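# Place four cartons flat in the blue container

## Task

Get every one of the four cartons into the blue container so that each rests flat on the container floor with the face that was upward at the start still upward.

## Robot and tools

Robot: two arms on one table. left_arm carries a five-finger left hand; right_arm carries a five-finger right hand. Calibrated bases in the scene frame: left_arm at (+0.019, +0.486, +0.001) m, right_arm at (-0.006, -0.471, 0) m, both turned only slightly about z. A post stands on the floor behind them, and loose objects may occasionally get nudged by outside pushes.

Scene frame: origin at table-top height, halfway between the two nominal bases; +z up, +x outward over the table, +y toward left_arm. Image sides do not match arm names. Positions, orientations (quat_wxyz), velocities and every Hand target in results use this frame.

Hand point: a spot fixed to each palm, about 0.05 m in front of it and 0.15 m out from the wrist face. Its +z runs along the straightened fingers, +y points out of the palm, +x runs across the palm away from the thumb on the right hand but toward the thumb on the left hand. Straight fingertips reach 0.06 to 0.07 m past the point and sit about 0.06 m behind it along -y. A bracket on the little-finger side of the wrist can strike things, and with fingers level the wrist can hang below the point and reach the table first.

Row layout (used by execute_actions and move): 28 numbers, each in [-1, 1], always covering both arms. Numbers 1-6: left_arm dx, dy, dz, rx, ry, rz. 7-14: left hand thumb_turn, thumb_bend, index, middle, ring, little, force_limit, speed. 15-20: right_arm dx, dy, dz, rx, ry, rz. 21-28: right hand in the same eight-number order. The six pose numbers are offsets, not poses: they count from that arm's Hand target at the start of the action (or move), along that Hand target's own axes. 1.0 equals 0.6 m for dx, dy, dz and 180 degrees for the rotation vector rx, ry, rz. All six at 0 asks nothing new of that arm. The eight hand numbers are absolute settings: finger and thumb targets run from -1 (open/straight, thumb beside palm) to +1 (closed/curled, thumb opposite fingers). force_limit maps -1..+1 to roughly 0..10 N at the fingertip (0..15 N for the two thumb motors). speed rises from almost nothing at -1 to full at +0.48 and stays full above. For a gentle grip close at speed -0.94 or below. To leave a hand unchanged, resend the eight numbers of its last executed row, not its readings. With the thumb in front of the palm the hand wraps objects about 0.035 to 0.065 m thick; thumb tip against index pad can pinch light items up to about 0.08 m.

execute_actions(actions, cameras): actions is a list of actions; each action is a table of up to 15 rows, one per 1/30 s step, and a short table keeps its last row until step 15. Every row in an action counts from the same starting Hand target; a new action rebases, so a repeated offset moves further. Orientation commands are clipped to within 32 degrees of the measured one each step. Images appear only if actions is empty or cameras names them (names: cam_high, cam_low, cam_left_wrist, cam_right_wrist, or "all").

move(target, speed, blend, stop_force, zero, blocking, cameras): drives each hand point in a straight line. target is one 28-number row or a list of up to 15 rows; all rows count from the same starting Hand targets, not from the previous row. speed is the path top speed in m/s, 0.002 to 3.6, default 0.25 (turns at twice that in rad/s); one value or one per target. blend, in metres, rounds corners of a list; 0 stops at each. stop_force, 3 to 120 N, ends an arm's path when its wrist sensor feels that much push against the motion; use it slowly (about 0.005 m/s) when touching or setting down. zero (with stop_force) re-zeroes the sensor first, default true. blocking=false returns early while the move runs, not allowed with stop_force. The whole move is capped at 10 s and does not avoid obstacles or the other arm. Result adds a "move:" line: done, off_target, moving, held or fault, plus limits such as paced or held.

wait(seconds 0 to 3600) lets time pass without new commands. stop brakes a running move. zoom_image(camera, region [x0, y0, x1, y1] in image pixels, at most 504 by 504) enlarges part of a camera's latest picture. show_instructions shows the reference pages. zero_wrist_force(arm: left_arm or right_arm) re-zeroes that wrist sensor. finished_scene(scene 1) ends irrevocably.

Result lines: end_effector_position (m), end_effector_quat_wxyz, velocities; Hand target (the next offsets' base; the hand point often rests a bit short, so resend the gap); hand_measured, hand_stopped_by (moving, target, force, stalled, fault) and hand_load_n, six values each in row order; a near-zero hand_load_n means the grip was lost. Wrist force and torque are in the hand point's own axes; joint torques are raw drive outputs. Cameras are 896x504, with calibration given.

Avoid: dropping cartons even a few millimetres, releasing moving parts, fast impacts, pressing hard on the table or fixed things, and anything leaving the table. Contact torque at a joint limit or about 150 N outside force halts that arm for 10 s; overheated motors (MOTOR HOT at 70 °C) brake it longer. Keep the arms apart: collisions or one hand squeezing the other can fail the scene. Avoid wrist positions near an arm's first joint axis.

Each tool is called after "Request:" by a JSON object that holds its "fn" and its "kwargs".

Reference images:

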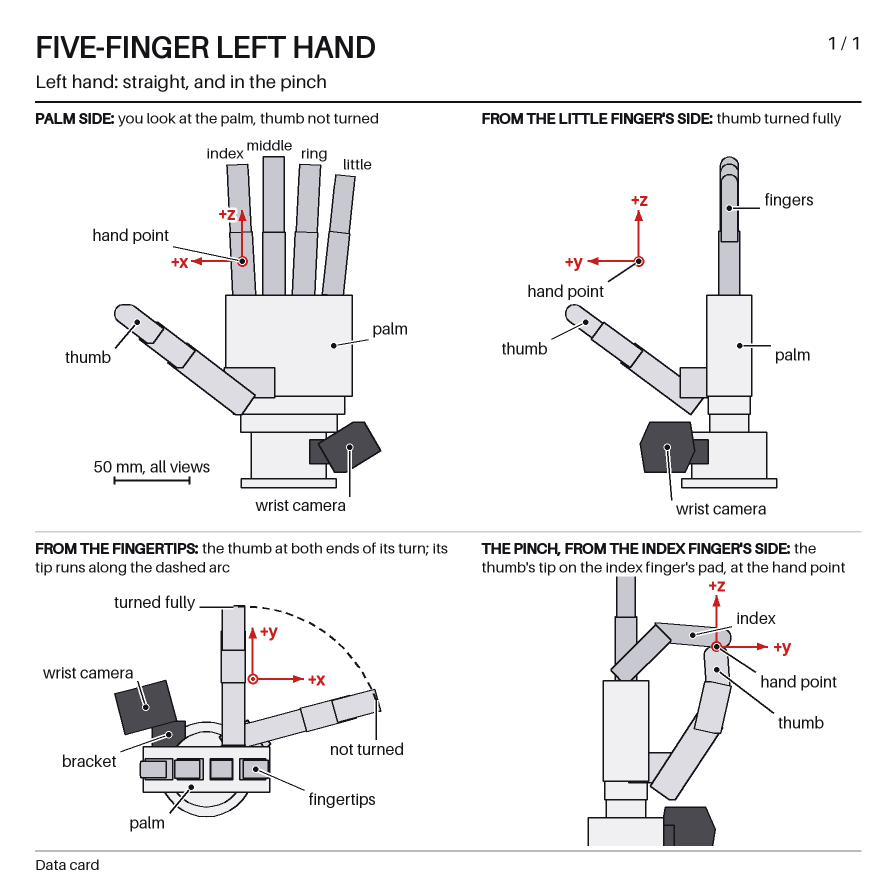

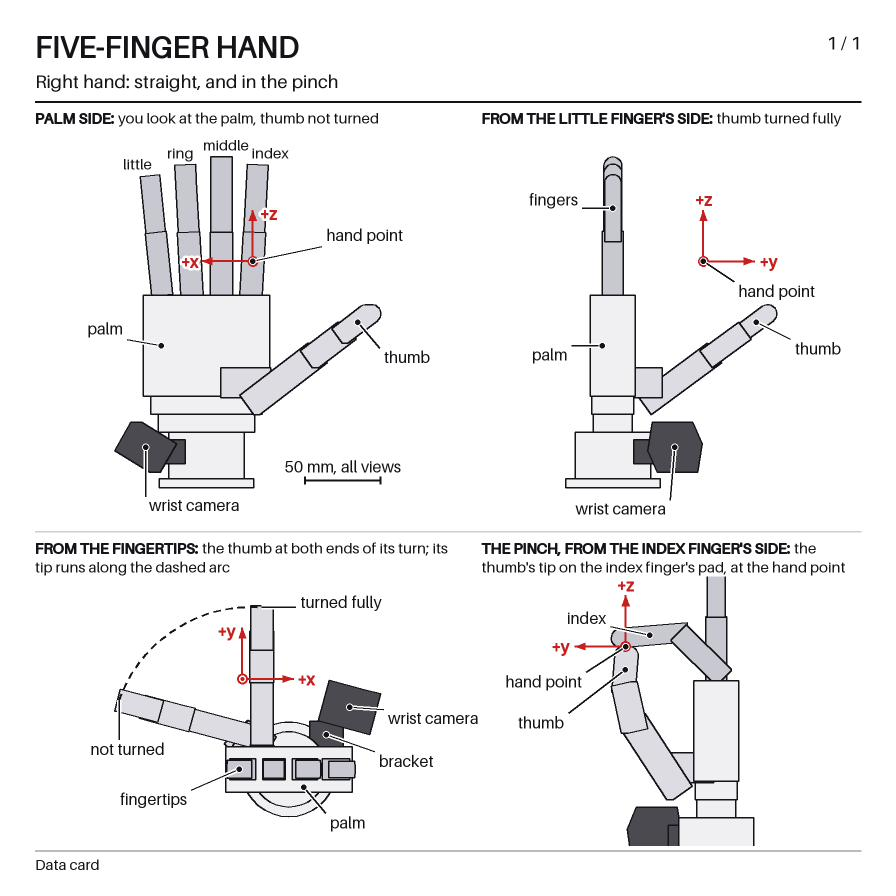

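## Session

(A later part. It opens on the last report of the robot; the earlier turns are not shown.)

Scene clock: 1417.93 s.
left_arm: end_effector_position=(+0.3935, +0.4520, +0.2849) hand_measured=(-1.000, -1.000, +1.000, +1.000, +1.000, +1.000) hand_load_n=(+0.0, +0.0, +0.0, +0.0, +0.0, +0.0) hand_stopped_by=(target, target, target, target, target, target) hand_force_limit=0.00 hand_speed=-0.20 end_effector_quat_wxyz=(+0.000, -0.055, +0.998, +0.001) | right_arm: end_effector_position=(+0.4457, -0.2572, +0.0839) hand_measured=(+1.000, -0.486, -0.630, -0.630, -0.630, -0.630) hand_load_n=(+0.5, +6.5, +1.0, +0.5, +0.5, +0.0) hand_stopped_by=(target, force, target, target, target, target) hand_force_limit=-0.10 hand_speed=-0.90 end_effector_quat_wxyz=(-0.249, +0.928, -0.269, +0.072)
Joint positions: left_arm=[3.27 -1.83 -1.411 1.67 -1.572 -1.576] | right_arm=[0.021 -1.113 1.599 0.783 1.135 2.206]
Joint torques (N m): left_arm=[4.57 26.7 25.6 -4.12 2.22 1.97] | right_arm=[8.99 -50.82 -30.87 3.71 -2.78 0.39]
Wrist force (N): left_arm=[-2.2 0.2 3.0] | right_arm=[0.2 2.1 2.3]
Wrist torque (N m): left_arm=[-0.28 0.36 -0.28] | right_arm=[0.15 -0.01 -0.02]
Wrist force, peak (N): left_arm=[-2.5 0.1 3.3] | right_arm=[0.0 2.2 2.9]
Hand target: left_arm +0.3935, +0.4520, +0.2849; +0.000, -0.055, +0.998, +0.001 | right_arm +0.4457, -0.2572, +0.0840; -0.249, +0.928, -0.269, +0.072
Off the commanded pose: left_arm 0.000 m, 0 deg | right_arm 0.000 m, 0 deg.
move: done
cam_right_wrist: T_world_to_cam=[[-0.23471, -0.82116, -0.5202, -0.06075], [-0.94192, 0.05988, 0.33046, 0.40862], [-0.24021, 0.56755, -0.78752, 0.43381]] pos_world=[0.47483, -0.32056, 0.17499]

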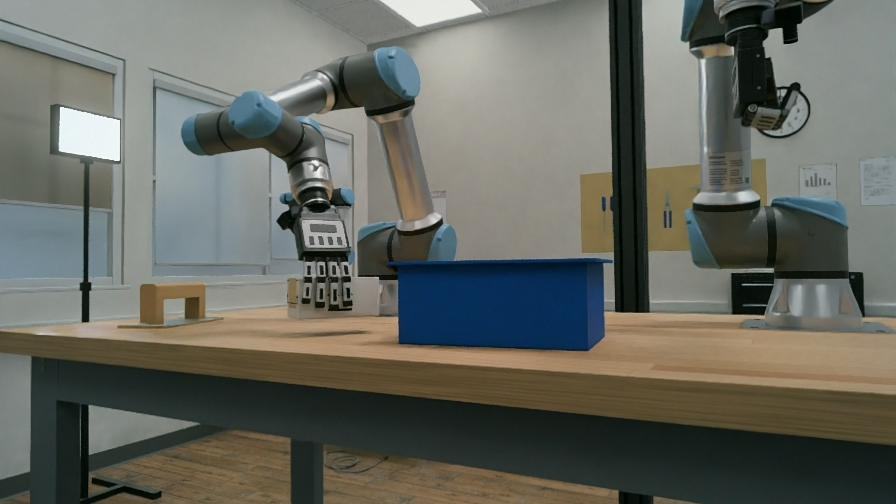

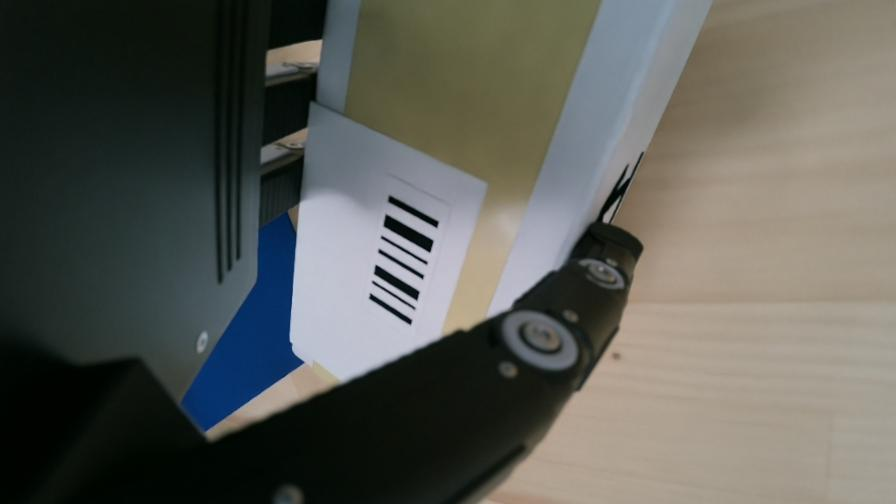

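Request:
{"fn": "zoom_image", "kwargs": {"camera": "cam_right_wrist", "region": [250, 0, 410, 180]}}

Request:
{"fn": "zoom_image", "kwargs": {"camera": "cam_right_wrist", "region": [260, 300, 380, 420]}}

Scaled by 2.800 from the camera's image (finer frame: 1280x720).

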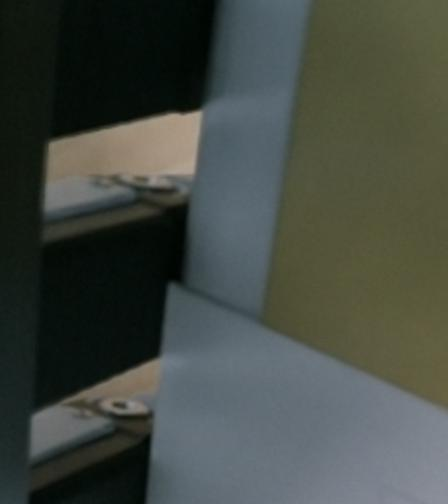

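Scaled by 4.200 from the camera's image (finer frame: 1280x720).

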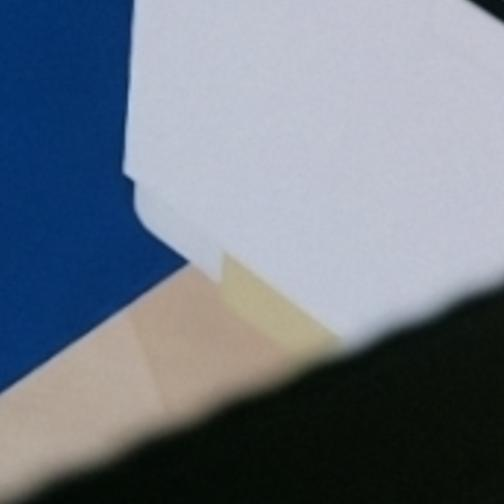

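Request:
{"fn": "move", "kwargs": {"target": [[0,0,0,0,0,0,-1,-1,1,1,1,1,0.0,-0.2, 0,-0.13,-0.22516,0,0,0,1,-0.3,-0.63,-0.63,-0.63,-0.63,-0.1,-0.9],[0,0,0,0,0,0,-1,-1,1,1,1,1,0.0,-0.2, -0.22855,-0.4774,-0.02458,0,0.14278,0.2473,1,-0.3,-0.63,-0.63,-0.63,-0.63,-0.1,-0.9]], "speed": 0.13, "blend": [0.04,0], "cameras": ["all"]}}

Scene clock: 1463.90 s.
left_arm: end_effector_position=(+0.3935, +0.4520, +0.2849) hand_measured=(-1.000, -1.000, +1.000, +1.000, +1.000, +1.000) hand_load_n=(+0.0, +0.0, +0.0, +0.0, +0.0, +0.0) hand_stopped_by=(target, target, target, target, target, target) hand_force_limit=0.00 hand_speed=-0.20 end_effector_quat_wxyz=(+0.000, -0.055, +0.998, +0.001) | right_arm: end_effector_position=(+0.4584, +0.0194, +0.2401) hand_measured=(+1.000, -0.486, -0.630, -0.630, -0.630, -0.630) hand_load_n=(+0.5, +6.5, +1.0, +0.5, +0.0, +0.0) hand_stopped_by=(target, force, target, target, target, target) hand_force_limit=-0.10 hand_speed=-0.90 end_effector_quat_wxyz=(-0.193, +0.719, -0.645, +0.173)
Joint positions: left_arm=[3.27 -1.83 -1.411 1.67 -1.572 -1.576] | right_arm=[0.644 -0.833 0.693 1.245 1.821 3.6]
Joint torques (N m): left_arm=[3.85 25.84 25.78 -4.08 2.18 1.95] | right_arm=[13.5 -43.48 -33.99 2.53 2.99 1.72]
Wrist force (N): left_arm=[-2.4 0.1 2.8] | right_arm=[0.0 2.2 2.2]
Wrist torque (N m): left_arm=[-0.27 0.37 -0.29] | right_arm=[0.19 0.00 -0.04]
Wrist force, peak (N): left_arm=[-2.4 0.0 3.4] | right_arm=[0.0 2.6 3.2]
Hand target: left_arm +0.3935, +0.4520, +0.2849; +0.000, -0.055, +0.998, +0.001 | right_arm +0.4584, +0.0195, +0.2401; -0.193, +0.719, -0.645, +0.173
Off the commanded pose: left_arm 0.000 m, 0 deg | right_arm 0.000 m, 0 deg.
move: done
cam_left_wrist: T_world_to_cam=[[-0.13106, -0.99137, -0.00273, 0.49821], [-0.87005, 0.1137, 0.47967, 0.16017], [-0.47522, 0.06524, -0.87744, 0.52229]] pos_world=[0.45286, 0.44162, 0.38282]
cam_right_wrist: T_world_to_cam=[[-0.78819, -0.32849, -0.52044, 0.49484], [-0.54086, 0.77322, 0.33107, 0.15457], [0.29366, 0.54243, -0.78711, 0.15859]] pos_world=[0.42706, -0.04298, 0.33119]

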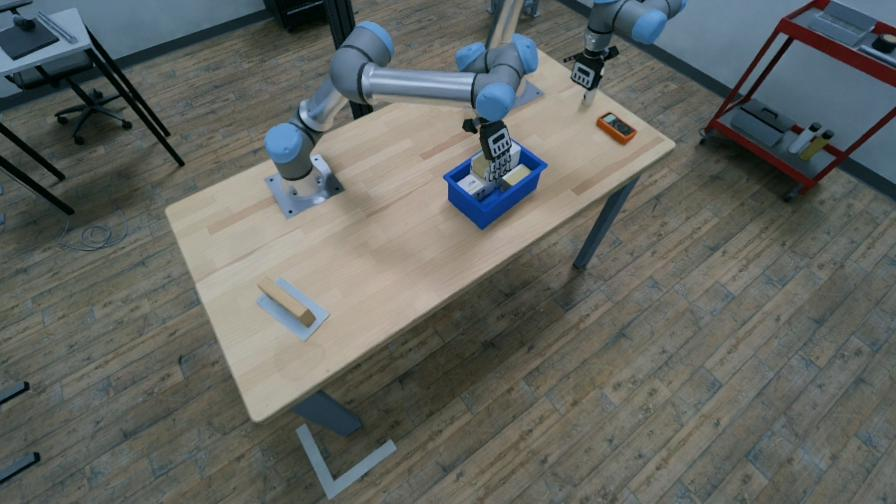

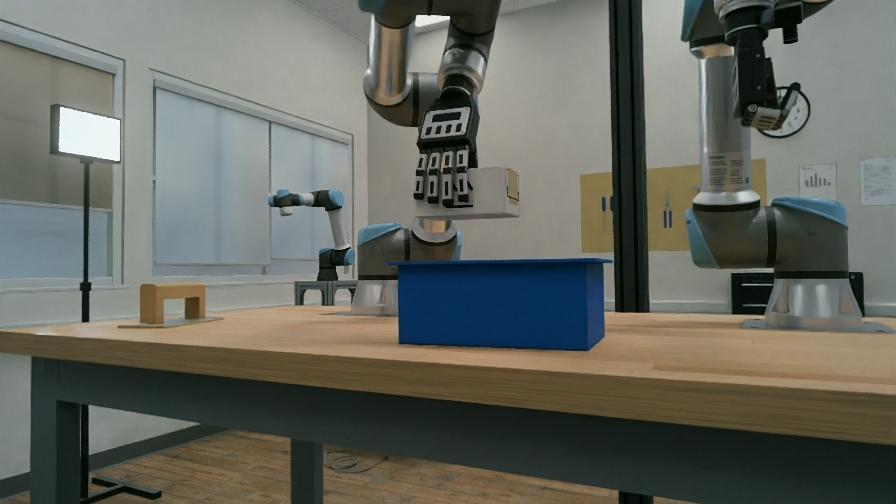

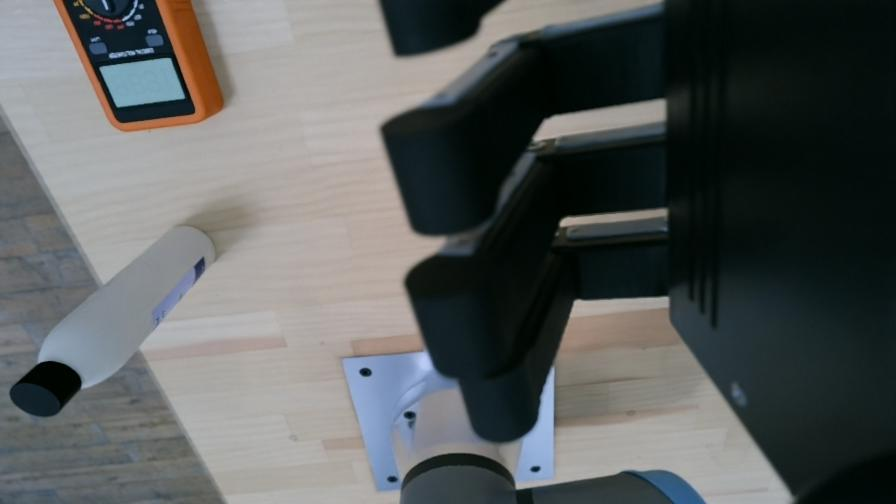

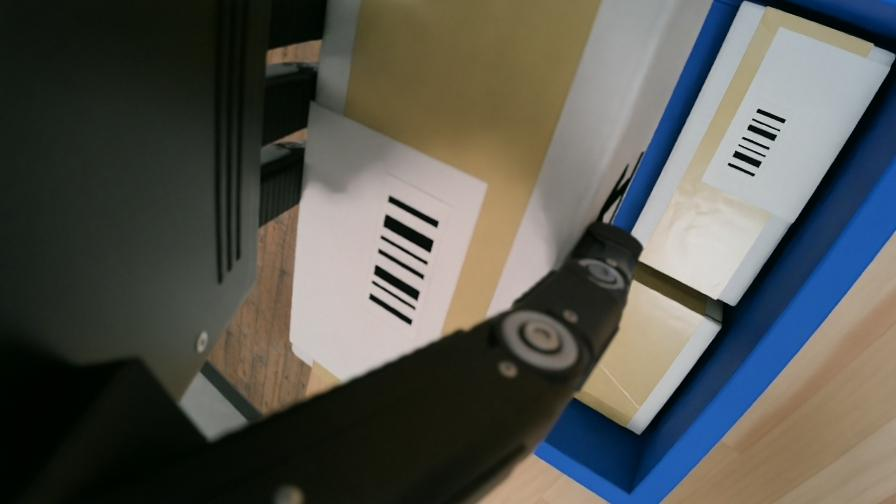

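Request:
{"fn": "zoom_image", "kwargs": {"camera": "cam_right_wrist", "region": [596, 0, 896, 200]}}

Request:
{"fn": "zoom_image", "kwargs": {"camera": "cam_right_wrist", "region": [560, 200, 800, 504]}}

Scaled by 1.680 from the camera's image (finer frame: 1280x720).

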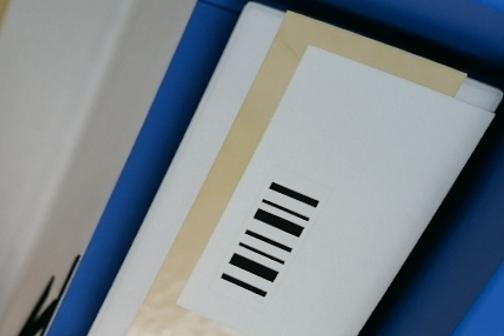

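Scaled by 1.658 from the camera's image (finer frame: 1280x720).

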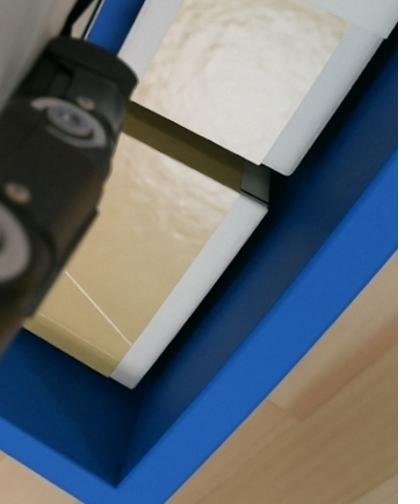

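Request:
{"fn": "move", "kwargs": {"target": [0,0,0,0,0,0,-1,-1,1,1,1,1,0.0,-0.2, 0,0.09167,0.15877,0,0,0,1,-0.3,-0.63,-0.63,-0.63,-0.63,-0.1,-0.9], "speed": 0.06, "stop_force": 6, "cameras": ["cam_high","cam_low","cam_right_wrist"]}}

Scene clock: 1505.70 s.
left_arm: end_effector_position=(+0.3935, +0.4520, +0.2849) hand_measured=(-1.000, -1.000, +1.000, +1.000, +1.000, +1.000) hand_load_n=(+0.0, +0.0, +0.0, +0.0, +0.0, +0.0) hand_stopped_by=(target, target, target, target, target, target) hand_force_limit=0.00 hand_speed=-0.20 end_effector_quat_wxyz=(+0.000, -0.055, +0.998, +0.001) | right_arm: end_effector_position=(+0.4584, +0.0195, +0.1301) hand_measured=(+1.000, -0.486, -0.630, -0.630, -0.630, -0.630) hand_load_n=(+0.5, +6.5, +1.0, +0.5, +0.0, +0.0) hand_stopped_by=(target, force, target, target, target, target) hand_force_limit=-0.10 hand_speed=-0.90 end_effector_quat_wxyz=(-0.193, +0.719, -0.645, +0.173)
Joint positions: left_arm=[3.27 -1.83 -1.411 1.67 -1.572 -1.576] | right_arm=[0.644 -0.833 0.974 0.964 1.821 3.6]
Joint torques (N m): left_arm=[2.99 25.43 25.12 -4.18 2.11 1.72] | right_arm=[-13.28 -44.15 -5.17 0.08 -1.95 -2.05]
Wrist force (N): left_arm=[-2.0 -0.1 3.2] | right_arm=[0.0 2.3 2.1]
Wrist torque (N m): left_arm=[-0.33 0.34 -0.27] | right_arm=[0.19 0.00 -0.05]
Wrist force, peak (N): left_arm=[-2.3 -0.3 3.3] | right_arm=[0.2 2.4 2.8]
Hand target: left_arm +0.3935, +0.4520, +0.2849; +0.000, -0.055, +0.998, +0.001 | right_arm +0.4584, +0.0195, +0.1301; -0.193, +0.719, -0.645, +0.173
Off the commanded pose: left_arm 0.000 m, 0 deg | right_arm 0.000 m, 0 deg.
move: done
cam_right_wrist: T_world_to_cam=[[-0.78819, -0.32851, -0.52041, 0.43771], [-0.54084, 0.77326, 0.33101, 0.19097], [0.29367, 0.54236, -0.78715, 0.07192]] pos_world=[0.42716, -0.04288, 0.22119]

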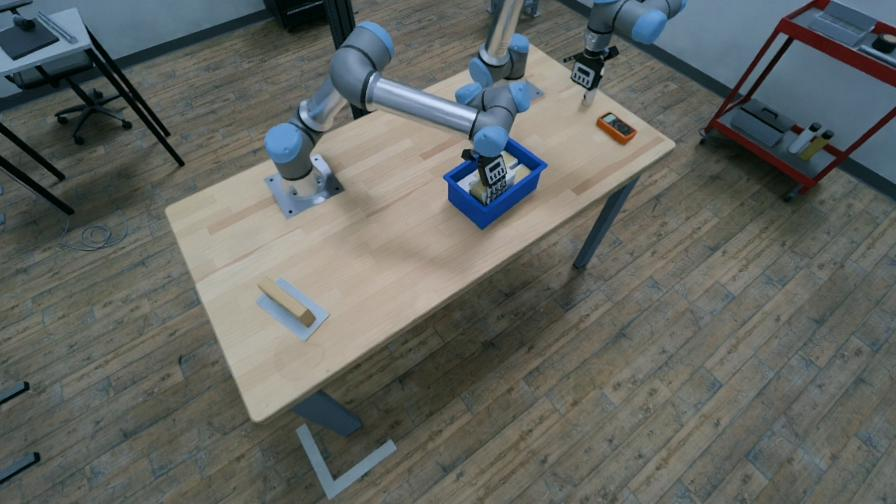

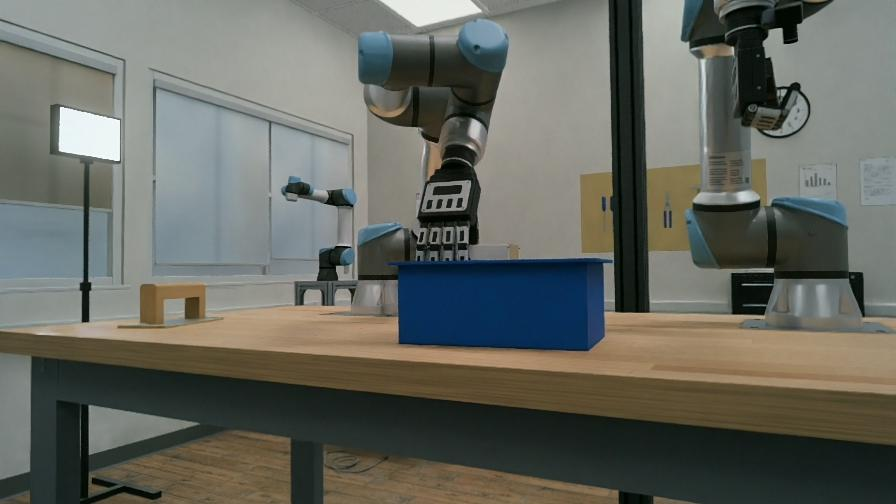

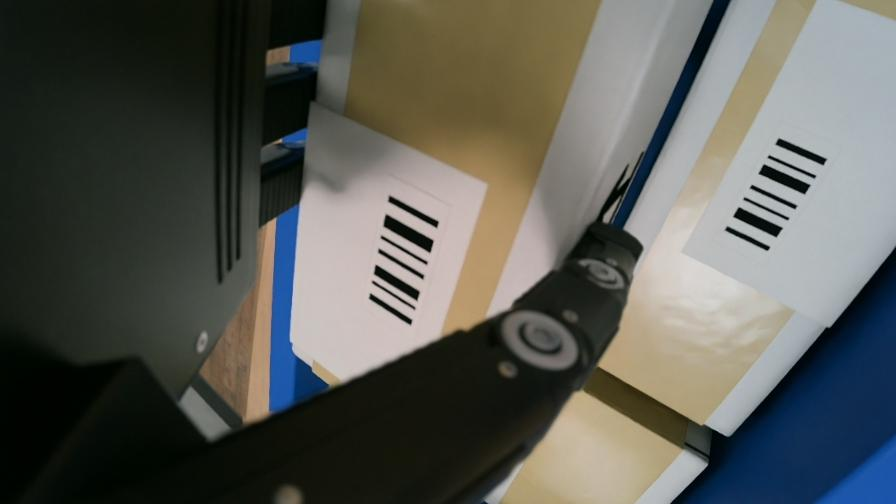

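Request:
{"fn": "zoom_image", "kwargs": {"camera": "cam_right_wrist", "region": [590, 0, 790, 240]}}

Request:
{"fn": "zoom_image", "kwargs": {"camera": "cam_low", "region": [380, 160, 620, 360]}}

Scaled by 2.100 from the camera's image (finer frame: 1280x720).

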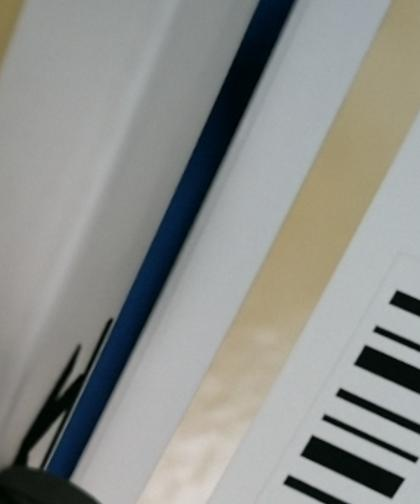

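Scaled by 2.100 from the camera's image (finer frame: 1280x720).

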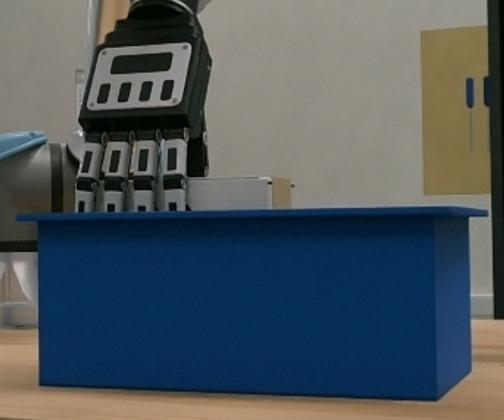

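Request:
{"fn": "move", "kwargs": {"target": [0,0,0,0,0,0,-1,-1,1,1,1,1,0.0,-0.2, 0,0.04167,0.07217,0,0,0,1,-0.3,-0.63,-0.63,-0.63,-0.63,-0.1,-0.9], "speed": 0.03, "stop_force": 4, "cameras": ["cam_high","cam_low","cam_right_wrist"]}}

Scene clock: 1532.47 s.
left_arm: end_effector_position=(+0.3935, +0.4520, +0.2849) hand_measured=(-1.000, -1.000, +1.000, +1.000, +1.000, +1.000) hand_load_n=(+0.0, +0.0, +0.0, +0.0, +0.0, +0.0) hand_stopped_by=(target, target, target, target, target, target) hand_force_limit=0.00 hand_speed=-0.20 end_effector_quat_wxyz=(+0.000, -0.055, +0.998, +0.001) | right_arm: end_effector_position=(+0.4585, +0.0195, +0.0801) hand_measured=(+1.000, -0.486, -0.630, -0.630, -0.630, -0.630) hand_load_n=(+0.5, +6.0, +0.5, +0.5, +0.0, +0.0) hand_stopped_by=(target, force, target, target, target, target) hand_force_limit=-0.10 hand_speed=-0.90 end_effector_quat_wxyz=(-0.193, +0.719, -0.645, +0.173)
Joint positions: left_arm=[3.27 -1.83 -1.411 1.67 -1.572 -1.576] | right_arm=[0.644 -0.806 1.056 0.854 1.821 3.6]
Joint torques (N m): left_arm=[3.04 25.65 25.7 -4.13 2.08 1.74] | right_arm=[-14.34 -44.75 -4.64 0.14 0.04 -1.11]
Wrist force (N): left_arm=[-2.3 -0.1 2.9] | right_arm=[0.2 2.1 2.5]
Wrist torque (N m): left_arm=[-0.31 0.38 -0.29] | right_arm=[0.14 -0.03 -0.03]
Wrist force, peak (N): left_arm=[-2.2 0.1 3.5] | right_arm=[0.0 2.4 2.6]
Hand target: left_arm +0.3935, +0.4520, +0.2849; +0.000, -0.055, +0.998, +0.001 | right_arm +0.4585, +0.0195, +0.0801; -0.193, +0.719, -0.645, +0.173
Off the commanded pose: left_arm 0.000 m, 0 deg | right_arm 0.000 m, 0 deg.
move: done
cam_right_wrist: T_world_to_cam=[[-0.78819, -0.32851, -0.52041, 0.41169], [-0.54084, 0.77326, 0.33101, 0.20752], [0.29367, 0.54236, -0.78715, 0.03257]] pos_world=[0.42716, -0.04288, 0.17119]

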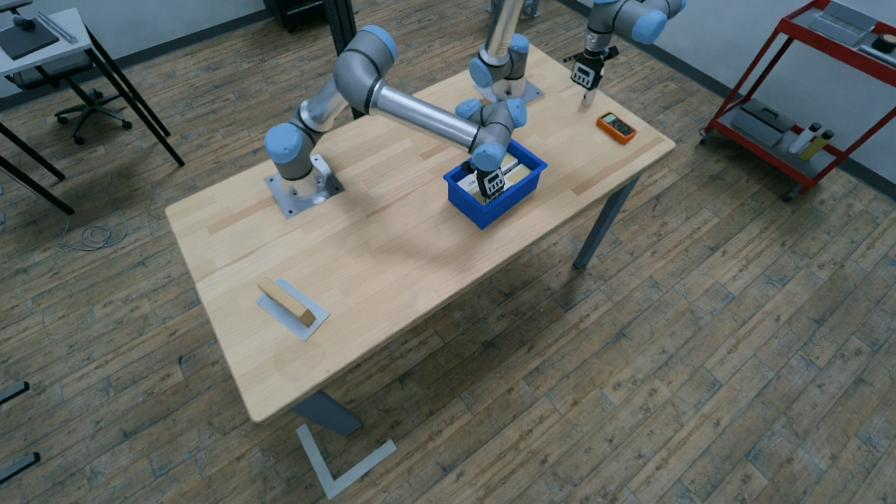

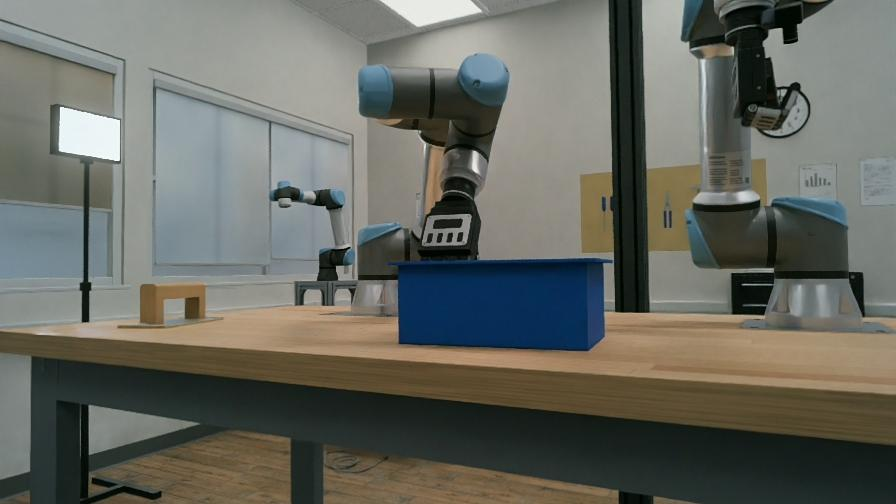

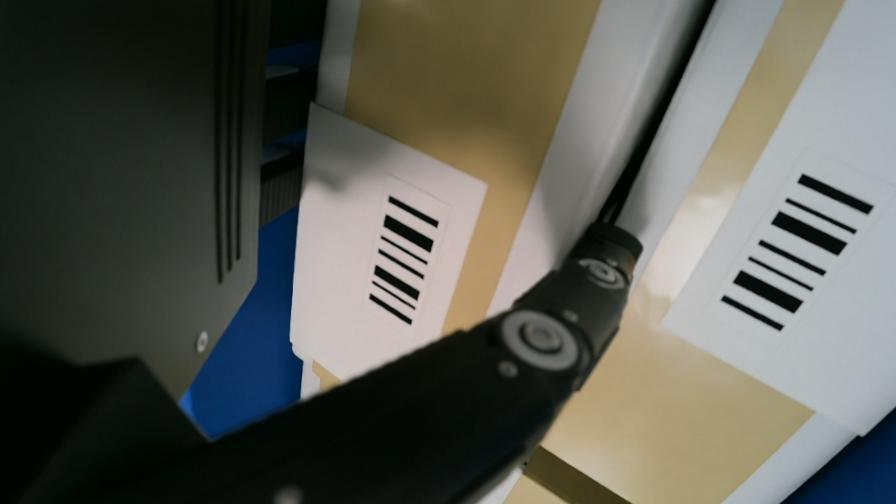

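Request:
{"fn": "move", "kwargs": {"target": [0,0,0,0,0,0,-1,-1,1,1,1,1,0.0,-0.2, 0,0.01010,-0.00583,0,0,0,1,-0.3,-0.63,-0.63,-0.63,-0.63,-0.1,-0.9], "speed": 0.006, "stop_force": 3, "cameras": ["cam_right_wrist"]}}

Scene clock: 1541.10 s.
left_arm: end_effector_position=(+0.3935, +0.4520, +0.2849) hand_measured=(-1.000, -1.000, +1.000, +1.000, +1.000, +1.000) hand_load_n=(+0.0, -0.5, +0.0, +0.0, +0.0, +0.0) hand_stopped_by=(target, target, target, target, target, target) hand_force_limit=0.00 hand_speed=-0.20 end_effector_quat_wxyz=(+0.000, -0.055, +0.998, +0.001) | right_arm: end_effector_position=(+0.4549, +0.0191, +0.0801) hand_measured=(+1.000, -0.486, -0.630, -0.630, -0.630, -0.630) hand_load_n=(+1.0, +6.5, +1.5, +0.5, +0.0, +0.0) hand_stopped_by=(target, force, target, target, target, target) hand_force_limit=-0.10 hand_speed=-0.90 end_effector_quat_wxyz=(-0.193, +0.719, -0.645, +0.173)
Joint positions: left_arm=[3.27 -1.83 -1.411 1.67 -1.572 -1.576] | right_arm=[0.647 -0.813 1.069 0.85 1.822 3.603]
Joint torques (N m): left_arm=[3.13 25.45 25.64 -4.14 2.1 1.72] | right_arm=[-14.23 -44.55 -32.46 3.05 -2.05 -2.36]
Wrist force (N): left_arm=[-2.3 0.1 3.0] | right_arm=[-0.2 1.4 3.4]
Wrist torque (N m): left_arm=[-0.29 0.37 -0.29] | right_arm=[0.13 0.01 -0.03]
Wrist force, peak (N): left_arm=[-2.4 0.0 3.5] | right_arm=[0.0 0.4 3.9]
Hand target: left_arm +0.3935, +0.4520, +0.2849; +0.000, -0.055, +0.998, +0.001 | right_arm +0.4549, +0.0191, +0.0801; -0.193, +0.719, -0.645, +0.173 (not the last commanded pose)
Off the commanded pose: left_arm 0.000 m, 0 deg | right_arm 0.003 m, 0 deg.
move: contact (right_arm)
cam_right_wrist: T_world_to_cam=[[-0.78819, -0.32851, -0.52041, 0.4088], [-0.54084, 0.77326, 0.33101, 0.20593], [0.29367, 0.54236, -0.78715, 0.03381]] pos_world=[0.42366, -0.04328, 0.17119]

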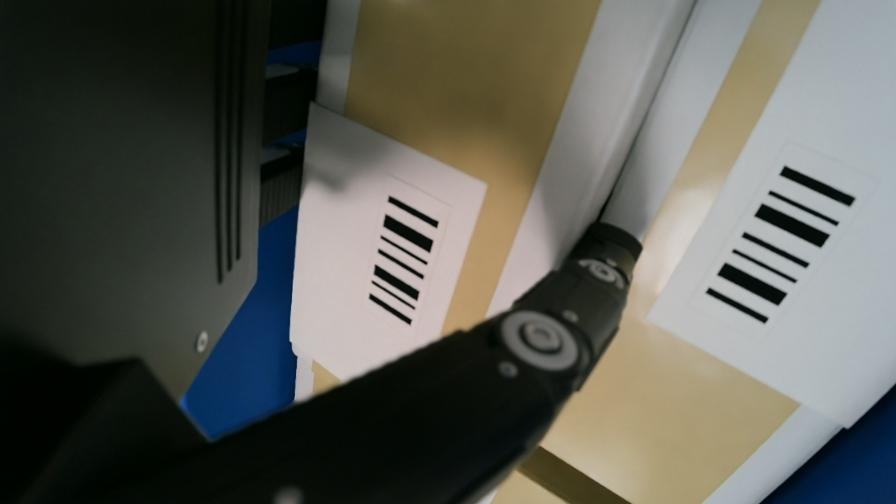

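Request:
{"fn": "move", "kwargs": {"target": [0,0,0,0,0,0,-1,-1,1,1,1,1,0.0,-0.2, 0,0.00667,0.01155,0,0,0,1,-0.3,-0.63,-0.63,-0.63,-0.63,-0.1,-0.9], "speed": 0.006, "stop_force": 3, "cameras": ["cam_right_wrist"]}}

Scene clock: 1587.03 s.
left_arm: end_effector_position=(+0.3935, +0.4520, +0.2849) hand_measured=(-1.000, -1.000, +1.000, +1.000, +1.000, +1.000) hand_load_n=(+0.0, +0.0, +0.0, +0.0, +0.0, +0.5) hand_stopped_by=(target, target, target, target, target, target) hand_force_limit=0.00 hand_speed=-0.20 end_effector_quat_wxyz=(+0.000, -0.055, +0.998, +0.001) | right_arm: end_effector_position=(+0.4549, +0.0191, +0.0755) hand_measured=(+1.000, -0.486, -0.630, -0.630, -0.630, -0.630) hand_load_n=(+0.5, +6.5, +1.5, +1.0, +0.0, +0.0) hand_stopped_by=(target, force, target, target, target, target) hand_force_limit=-0.10 hand_speed=-0.90 end_effector_quat_wxyz=(-0.193, +0.719, -0.645, +0.173)
Joint positions: left_arm=[3.27 -1.83 -1.411 1.67 -1.572 -1.576] | right_arm=[0.647 -0.809 1.075 0.84 1.822 3.603]
Joint torques (N m): left_arm=[2.46 24.98 25.15 -4.06 2.12 1.69] | right_arm=[-13.34 -62.31 -30.59 2.77 -0.46 -2.2]
Wrist force (N): left_arm=[-2.2 0.0 2.8] | right_arm=[0.0 -2.1 -0.6]
Wrist torque (N m): left_arm=[-0.30 0.36 -0.28] | right_arm=[-0.05 0.06 -0.07]
Wrist force, peak (N): left_arm=[-2.5 -0.1 3.2] | right_arm=[-1.1 -5.0 -1.7]
Hand target: left_arm +0.3935, +0.4520, +0.2849; +0.000, -0.055, +0.998, +0.001 | right_arm +0.4549, +0.0191, +0.0755; -0.193, +0.719, -0.645, +0.173 (not the last commanded pose)
Off the commanded pose: left_arm 0.000 m, 0 deg | right_arm 0.003 m, 0 deg.
move: contact (right_arm)
cam_right_wrist: T_world_to_cam=[[-0.78821, -0.32854, -0.52037, 0.4064], [-0.54083, 0.77328, 0.33098, 0.20746], [0.29365, 0.54232, -0.78719, 0.0302]] pos_world=[0.42366, -0.04328, 0.16659]

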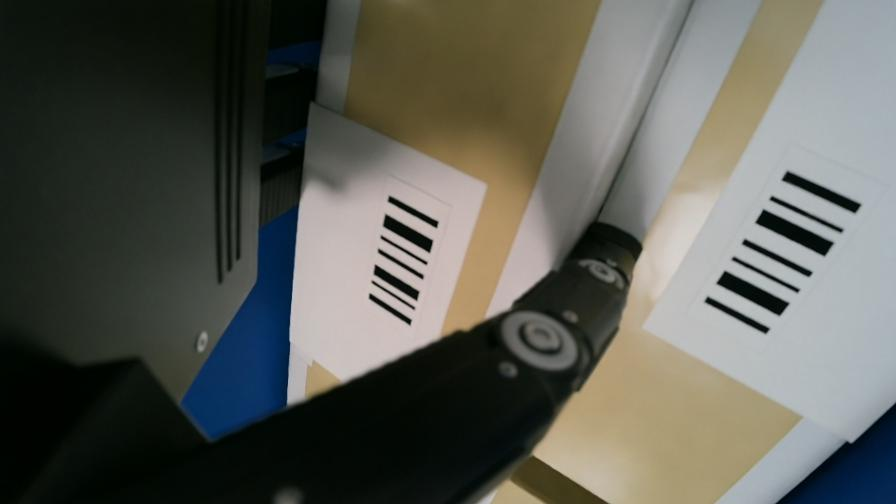

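Request:
{"fn": "move", "kwargs": {"target": [0,0,0,0,0,0,-1,-1,1,1,1,1,0.0,-0.2, 0,0.00349,-0.00407,0,0,0,1,-0.3,-0.63,-0.63,-0.63,-0.63,-0.1,-0.9], "speed": 0.005, "stop_force": 6}}

Scene clock: 1600.43 s.
left_arm: end_effector_position=(+0.3935, +0.4520, +0.2849) hand_measured=(-1.000, -1.000, +1.000, +1.000, +1.000, +1.000) hand_load_n=(+0.0, +0.0, +0.0, +0.0, +0.0, +0.0) hand_stopped_by=(target, target, target, target, target, target) hand_force_limit=0.00 hand_speed=-0.20 end_effector_quat_wxyz=(+0.000, -0.055, +0.998, +0.001) | right_arm: end_effector_position=(+0.4519, +0.0188, +0.0766) hand_measured=(+1.000, -0.486, -0.630, -0.630, -0.630, -0.630) hand_load_n=(+1.0, +6.0, +1.5, +0.5, +0.0, +0.0) hand_stopped_by=(target, force, target, target, target, target) hand_force_limit=-0.10 hand_speed=-0.90 end_effector_quat_wxyz=(-0.193, +0.719, -0.645, +0.173)
Joint positions: left_arm=[3.27 -1.83 -1.411 1.67 -1.572 -1.576] | right_arm=[0.65 -0.816 1.084 0.838 1.824 3.605]
Joint torques (N m): left_arm=[3.03 24.91 25.47 -3.97 2.1 1.67] | right_arm=[14.87 -64.68 -4.05 0.79 2.6 1.73]
Wrist force (N): left_arm=[-2.1 0.1 3.3] | right_arm=[0.4 -0.8 4.1]
Wrist torque (N m): left_arm=[-0.30 0.35 -0.27] | right_arm=[-0.04 -0.04 0.00]
Wrist force, peak (N): left_arm=[-2.4 -0.2 3.4] | right_arm=[0.5 -0.8 4.6]
Hand target: left_arm +0.3935, +0.4520, +0.2849; +0.000, -0.055, +0.998, +0.001 | right_arm +0.4519, +0.0188, +0.0766; -0.193, +0.719, -0.645, +0.173
Off the commanded pose: left_arm 0.000 m, 0 deg | right_arm 0.000 m, 0 deg.
move: done

Request:
{"fn": "move", "kwargs": {"target": [0,0,0,0,0,0,-1,-1,1,1,1,1,0.0,-0.2, 0,0,0,0,0,0,1,-0.56,-0.63,-0.63,-0.63,-0.63,-0.1,-0.9], "speed": 0.005, "cameras": ["cam_right_wrist"]}}

Scene clock: 1607.10 s.
left_arm: end_effector_position=(+0.3935, +0.4520, +0.2849) hand_measured=(-1.000, -1.000, +1.000, +1.000, +1.000, +1.000) hand_load_n=(+0.0, +0.0, +0.0, +0.0, +0.0, +0.0) hand_stopped_by=(target, target, target, target, target, target) hand_force_limit=0.00 hand_speed=-0.20 end_effector_quat_wxyz=(+0.000, -0.055, +0.998, +0.001) | right_arm: end_effector_position=(+0.4519, +0.0188, +0.0766) hand_measured=(+1.000, -0.560, -0.630, -0.630, -0.630, -0.630) hand_load_n=(+0.0, +0.0, +0.0, +0.0, +0.0, +0.0) hand_stopped_by=(target, target, target, target, target, target) hand_force_limit=-0.10 hand_speed=-0.90 end_effector_quat_wxyz=(-0.193, +0.719, -0.645, +0.173)
Joint positions: left_arm=[3.27 -1.83 -1.411 1.67 -1.572 -1.576] | right_arm=[0.65 -0.816 1.084 0.838 1.824 3.605]
Joint torques (N m): left_arm=[2.57 24.7 25.32 -3.99 2.09 1.51] | right_arm=[10.37 -58.43 -5.18 1.47 1.58 1.67]
Wrist force (N): left_arm=[-2.2 0.0 3.0] | right_arm=[-0.1 0.5 -0.3]
Wrist torque (N m): left_arm=[-0.30 0.37 -0.28] | right_arm=[0.15 0.05 -0.06]
Wrist force, peak (N): left_arm=[-2.4 -0.1 3.2] | right_arm=[0.3 -0.7 4.5]
Hand target: left_arm +0.3935, +0.4520, +0.2849; +0.000, -0.055, +0.998, +0.001 | right_arm +0.4519, +0.0188, +0.0766; -0.193, +0.719, -0.645, +0.173
Off the commanded pose: left_arm 0.000 m, 0 deg | right_arm 0.000 m, 0 deg.
move: done
cam_right_wrist: T_world_to_cam=[[-0.78819, -0.32851, -0.52041, 0.40443], [-0.54084, 0.77326, 0.33101, 0.20565], [0.29367, 0.54236, -0.78715, 0.03213]] pos_world=[0.42056, -0.04358, 0.16769]

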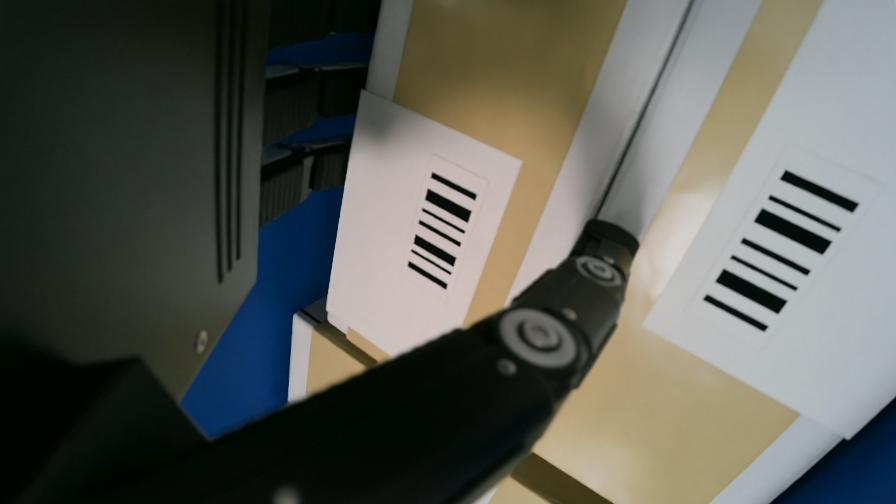

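Request:
{"fn": "move", "kwargs": {"target": [0,0,0,0,0,0,-1,-1,1,1,1,1,0.0,-0.2, 0,0,0,0,0,0,1,-1,-0.63,-0.63,-0.63,-0.63,-0.1,-0.5], "speed": 0.005, "cameras": ["cam_right_wrist"]}}

Scene clock: 1619.90 s.
left_arm: end_effector_position=(+0.3935, +0.4520, +0.2849) hand_measured=(-1.000, -1.000, +1.000, +1.000, +1.000, +1.000) hand_load_n=(+0.0, +0.0, +0.0, +0.0, +0.0, +0.0) hand_stopped_by=(target, target, target, target, target, target) hand_force_limit=0.00 hand_speed=-0.20 end_effector_quat_wxyz=(+0.000, -0.055, +0.998, +0.001) | right_arm: end_effector_position=(+0.4519, +0.0188, +0.0766) hand_measured=(+1.000, -1.000, -0.630, -0.630, -0.630, -0.630) hand_load_n=(+0.0, +0.0, +0.0, +0.0, +0.0, +0.0) hand_stopped_by=(target, target, target, target, target, target) hand_force_limit=-0.10 hand_speed=-0.50 end_effector_quat_wxyz=(-0.193, +0.719, -0.645, +0.173)
Joint positions: left_arm=[3.27 -1.83 -1.411 1.67 -1.572 -1.576] | right_arm=[0.65 -0.816 1.084 0.838 1.824 3.605]
Joint torques (N m): left_arm=[1.74 25.92 25.79 -4.04 1.9 1.5] | right_arm=[-11.23 -46.19 -12.58 2.77 -1.82 0.97]
Wrist force (N): left_arm=[-2.1 -0.2 3.2] | right_arm=[-0.2 0.7 -0.3]
Wrist torque (N m): left_arm=[-0.33 0.35 -0.27] | right_arm=[0.18 0.06 -0.06]
Wrist force, peak (N): left_arm=[-2.5 0.2 3.3] | right_arm=[-0.2 0.7 -0.6]
Hand target: left_arm +0.3935, +0.4520, +0.2849; +0.000, -0.055, +0.998, +0.001 | right_arm +0.4519, +0.0188, +0.0766; -0.193, +0.719, -0.645, +0.173
Off the commanded pose: left_arm 0.000 m, 0 deg | right_arm 0.000 m, 0 deg.
move: done
cam_right_wrist: T_world_to_cam=[[-0.78819, -0.32851, -0.52041, 0.40443], [-0.54084, 0.77326, 0.33101, 0.20565], [0.29367, 0.54236, -0.78715, 0.03213]] pos_world=[0.42056, -0.04358, 0.16769]

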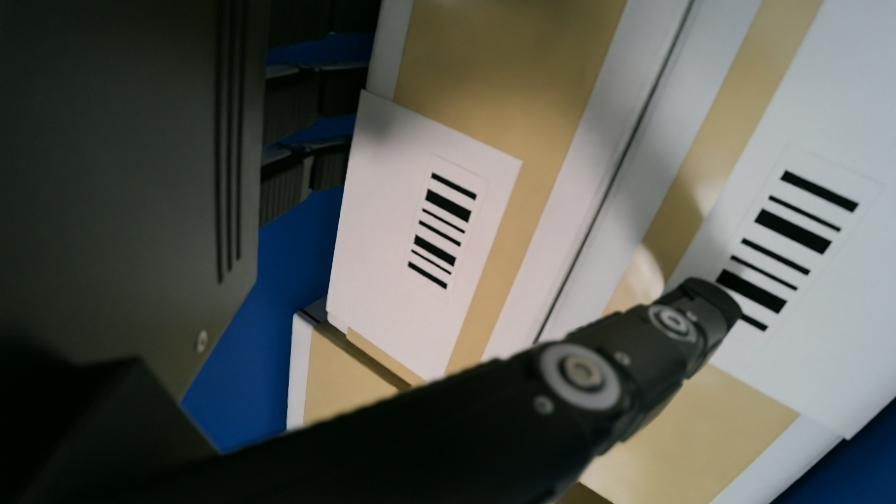

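Request:
{"fn": "move", "kwargs": {"target": [[0,0,0,0,0,0,-1,-1,1,1,1,1,0.0,-0.2, 0,-0.00289,0.00167,0,0,0,1,-1,-0.63,-0.63,-0.63,-0.63,-0.1,-0.5],[0,0,0,0,0,0,-1,-1,1,1,1,1,0.0,-0.2, 0,-0.05,-0.08,0,0,0,1,-1,-0.63,-0.63,-0.63,-0.63,-0.1,-0.5]], "speed": [0.02,0.05], "blend": [0.0015,0], "cameras": ["cam_high","cam_low","cam_right_wrist"]}}

Scene clock: 1627.10 s.
left_arm: end_effector_position=(+0.3935, +0.4520, +0.2849) hand_measured=(-1.000, -1.000, +1.000, +1.000, +1.000, +1.000) hand_load_n=(+0.0, +0.0, +0.0, +0.0, +0.0, +0.0) hand_stopped_by=(target, target, target, target, target, target) hand_force_limit=0.00 hand_speed=-0.20 end_effector_quat_wxyz=(+0.000, -0.055, +0.998, +0.001) | right_arm: end_effector_position=(+0.4539, +0.0190, +0.1331) hand_measured=(+1.000, -1.000, -0.630, -0.630, -0.630, -0.630) hand_load_n=(+0.0, +0.0, +0.5, +0.0, +0.0, +0.0) hand_stopped_by=(target, target, target, target, target, target) hand_force_limit=-0.10 hand_speed=-0.50 end_effector_quat_wxyz=(-0.193, +0.719, -0.645, +0.173)
Joint positions: left_arm=[3.27 -1.83 -1.411 1.67 -1.572 -1.576] | right_arm=[0.648 -0.844 0.985 0.965 1.823 3.603]
Joint torques (N m): left_arm=[1.29 24.87 24.8 -3.99 2.16 1.66] | right_arm=[-10.32 -62.08 -30.36 2.4 -0.83 -0.81]
Wrist force (N): left_arm=[-2.5 -0.2 3.0] | right_arm=[-0.2 0.6 -0.3]
Wrist torque (N m): left_arm=[-0.34 0.41 -0.29] | right_arm=[0.17 0.06 0.05]
Wrist force, peak (N): left_arm=[-2.4 0.1 3.5] | right_arm=[-0.1 1.0 -0.6]
Hand target: left_arm +0.3935, +0.4520, +0.2849; +0.000, -0.055, +0.998, +0.001 | right_arm +0.4539, +0.0190, +0.1331; -0.193, +0.719, -0.645, +0.173
Off the commanded pose: left_arm 0.000 m, 0 deg | right_arm 0.000 m, 0 deg.
move: done; blend cut to 0.001 m at target 1
cam_right_wrist: T_world_to_cam=[[-0.78819, -0.32851, -0.52041, 0.43548], [-0.54084, 0.77326, 0.33101, 0.18787], [0.29367, 0.54236, -0.78715, 0.07591]] pos_world=[0.42256, -0.04338, 0.22419]

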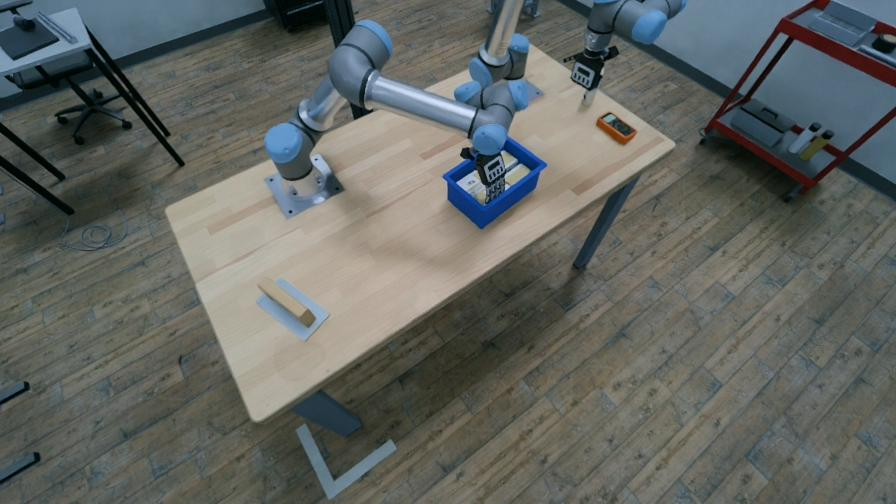

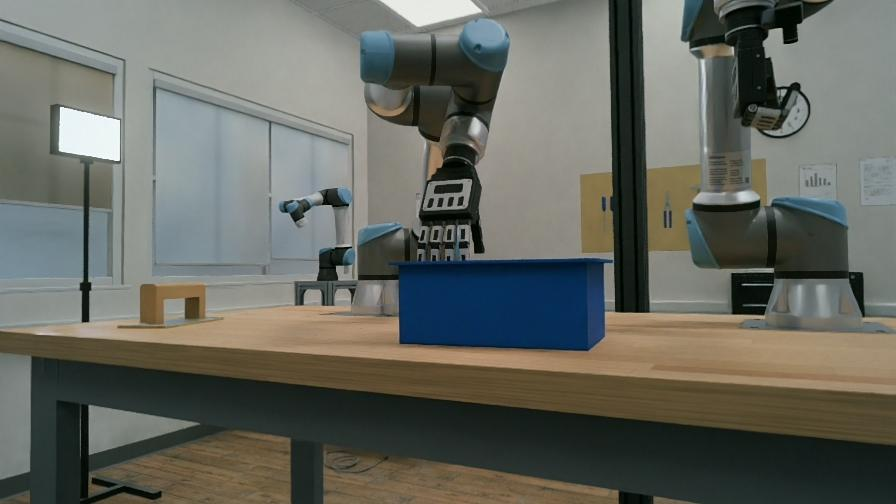

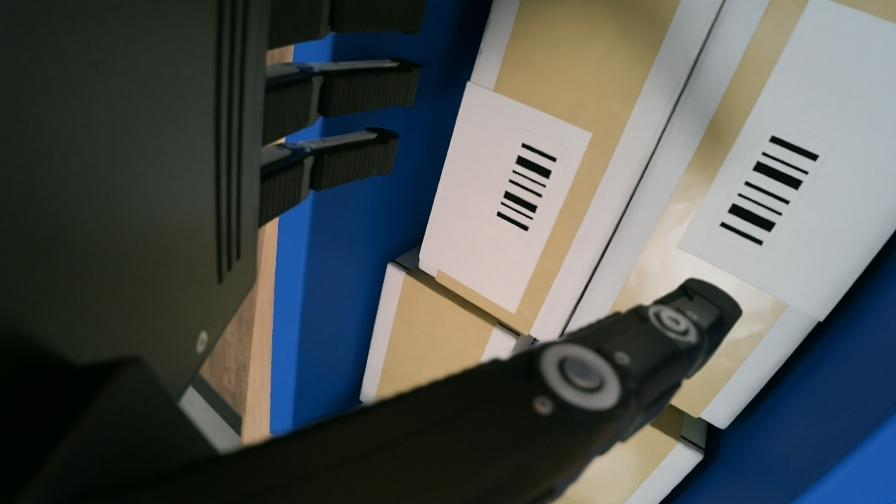

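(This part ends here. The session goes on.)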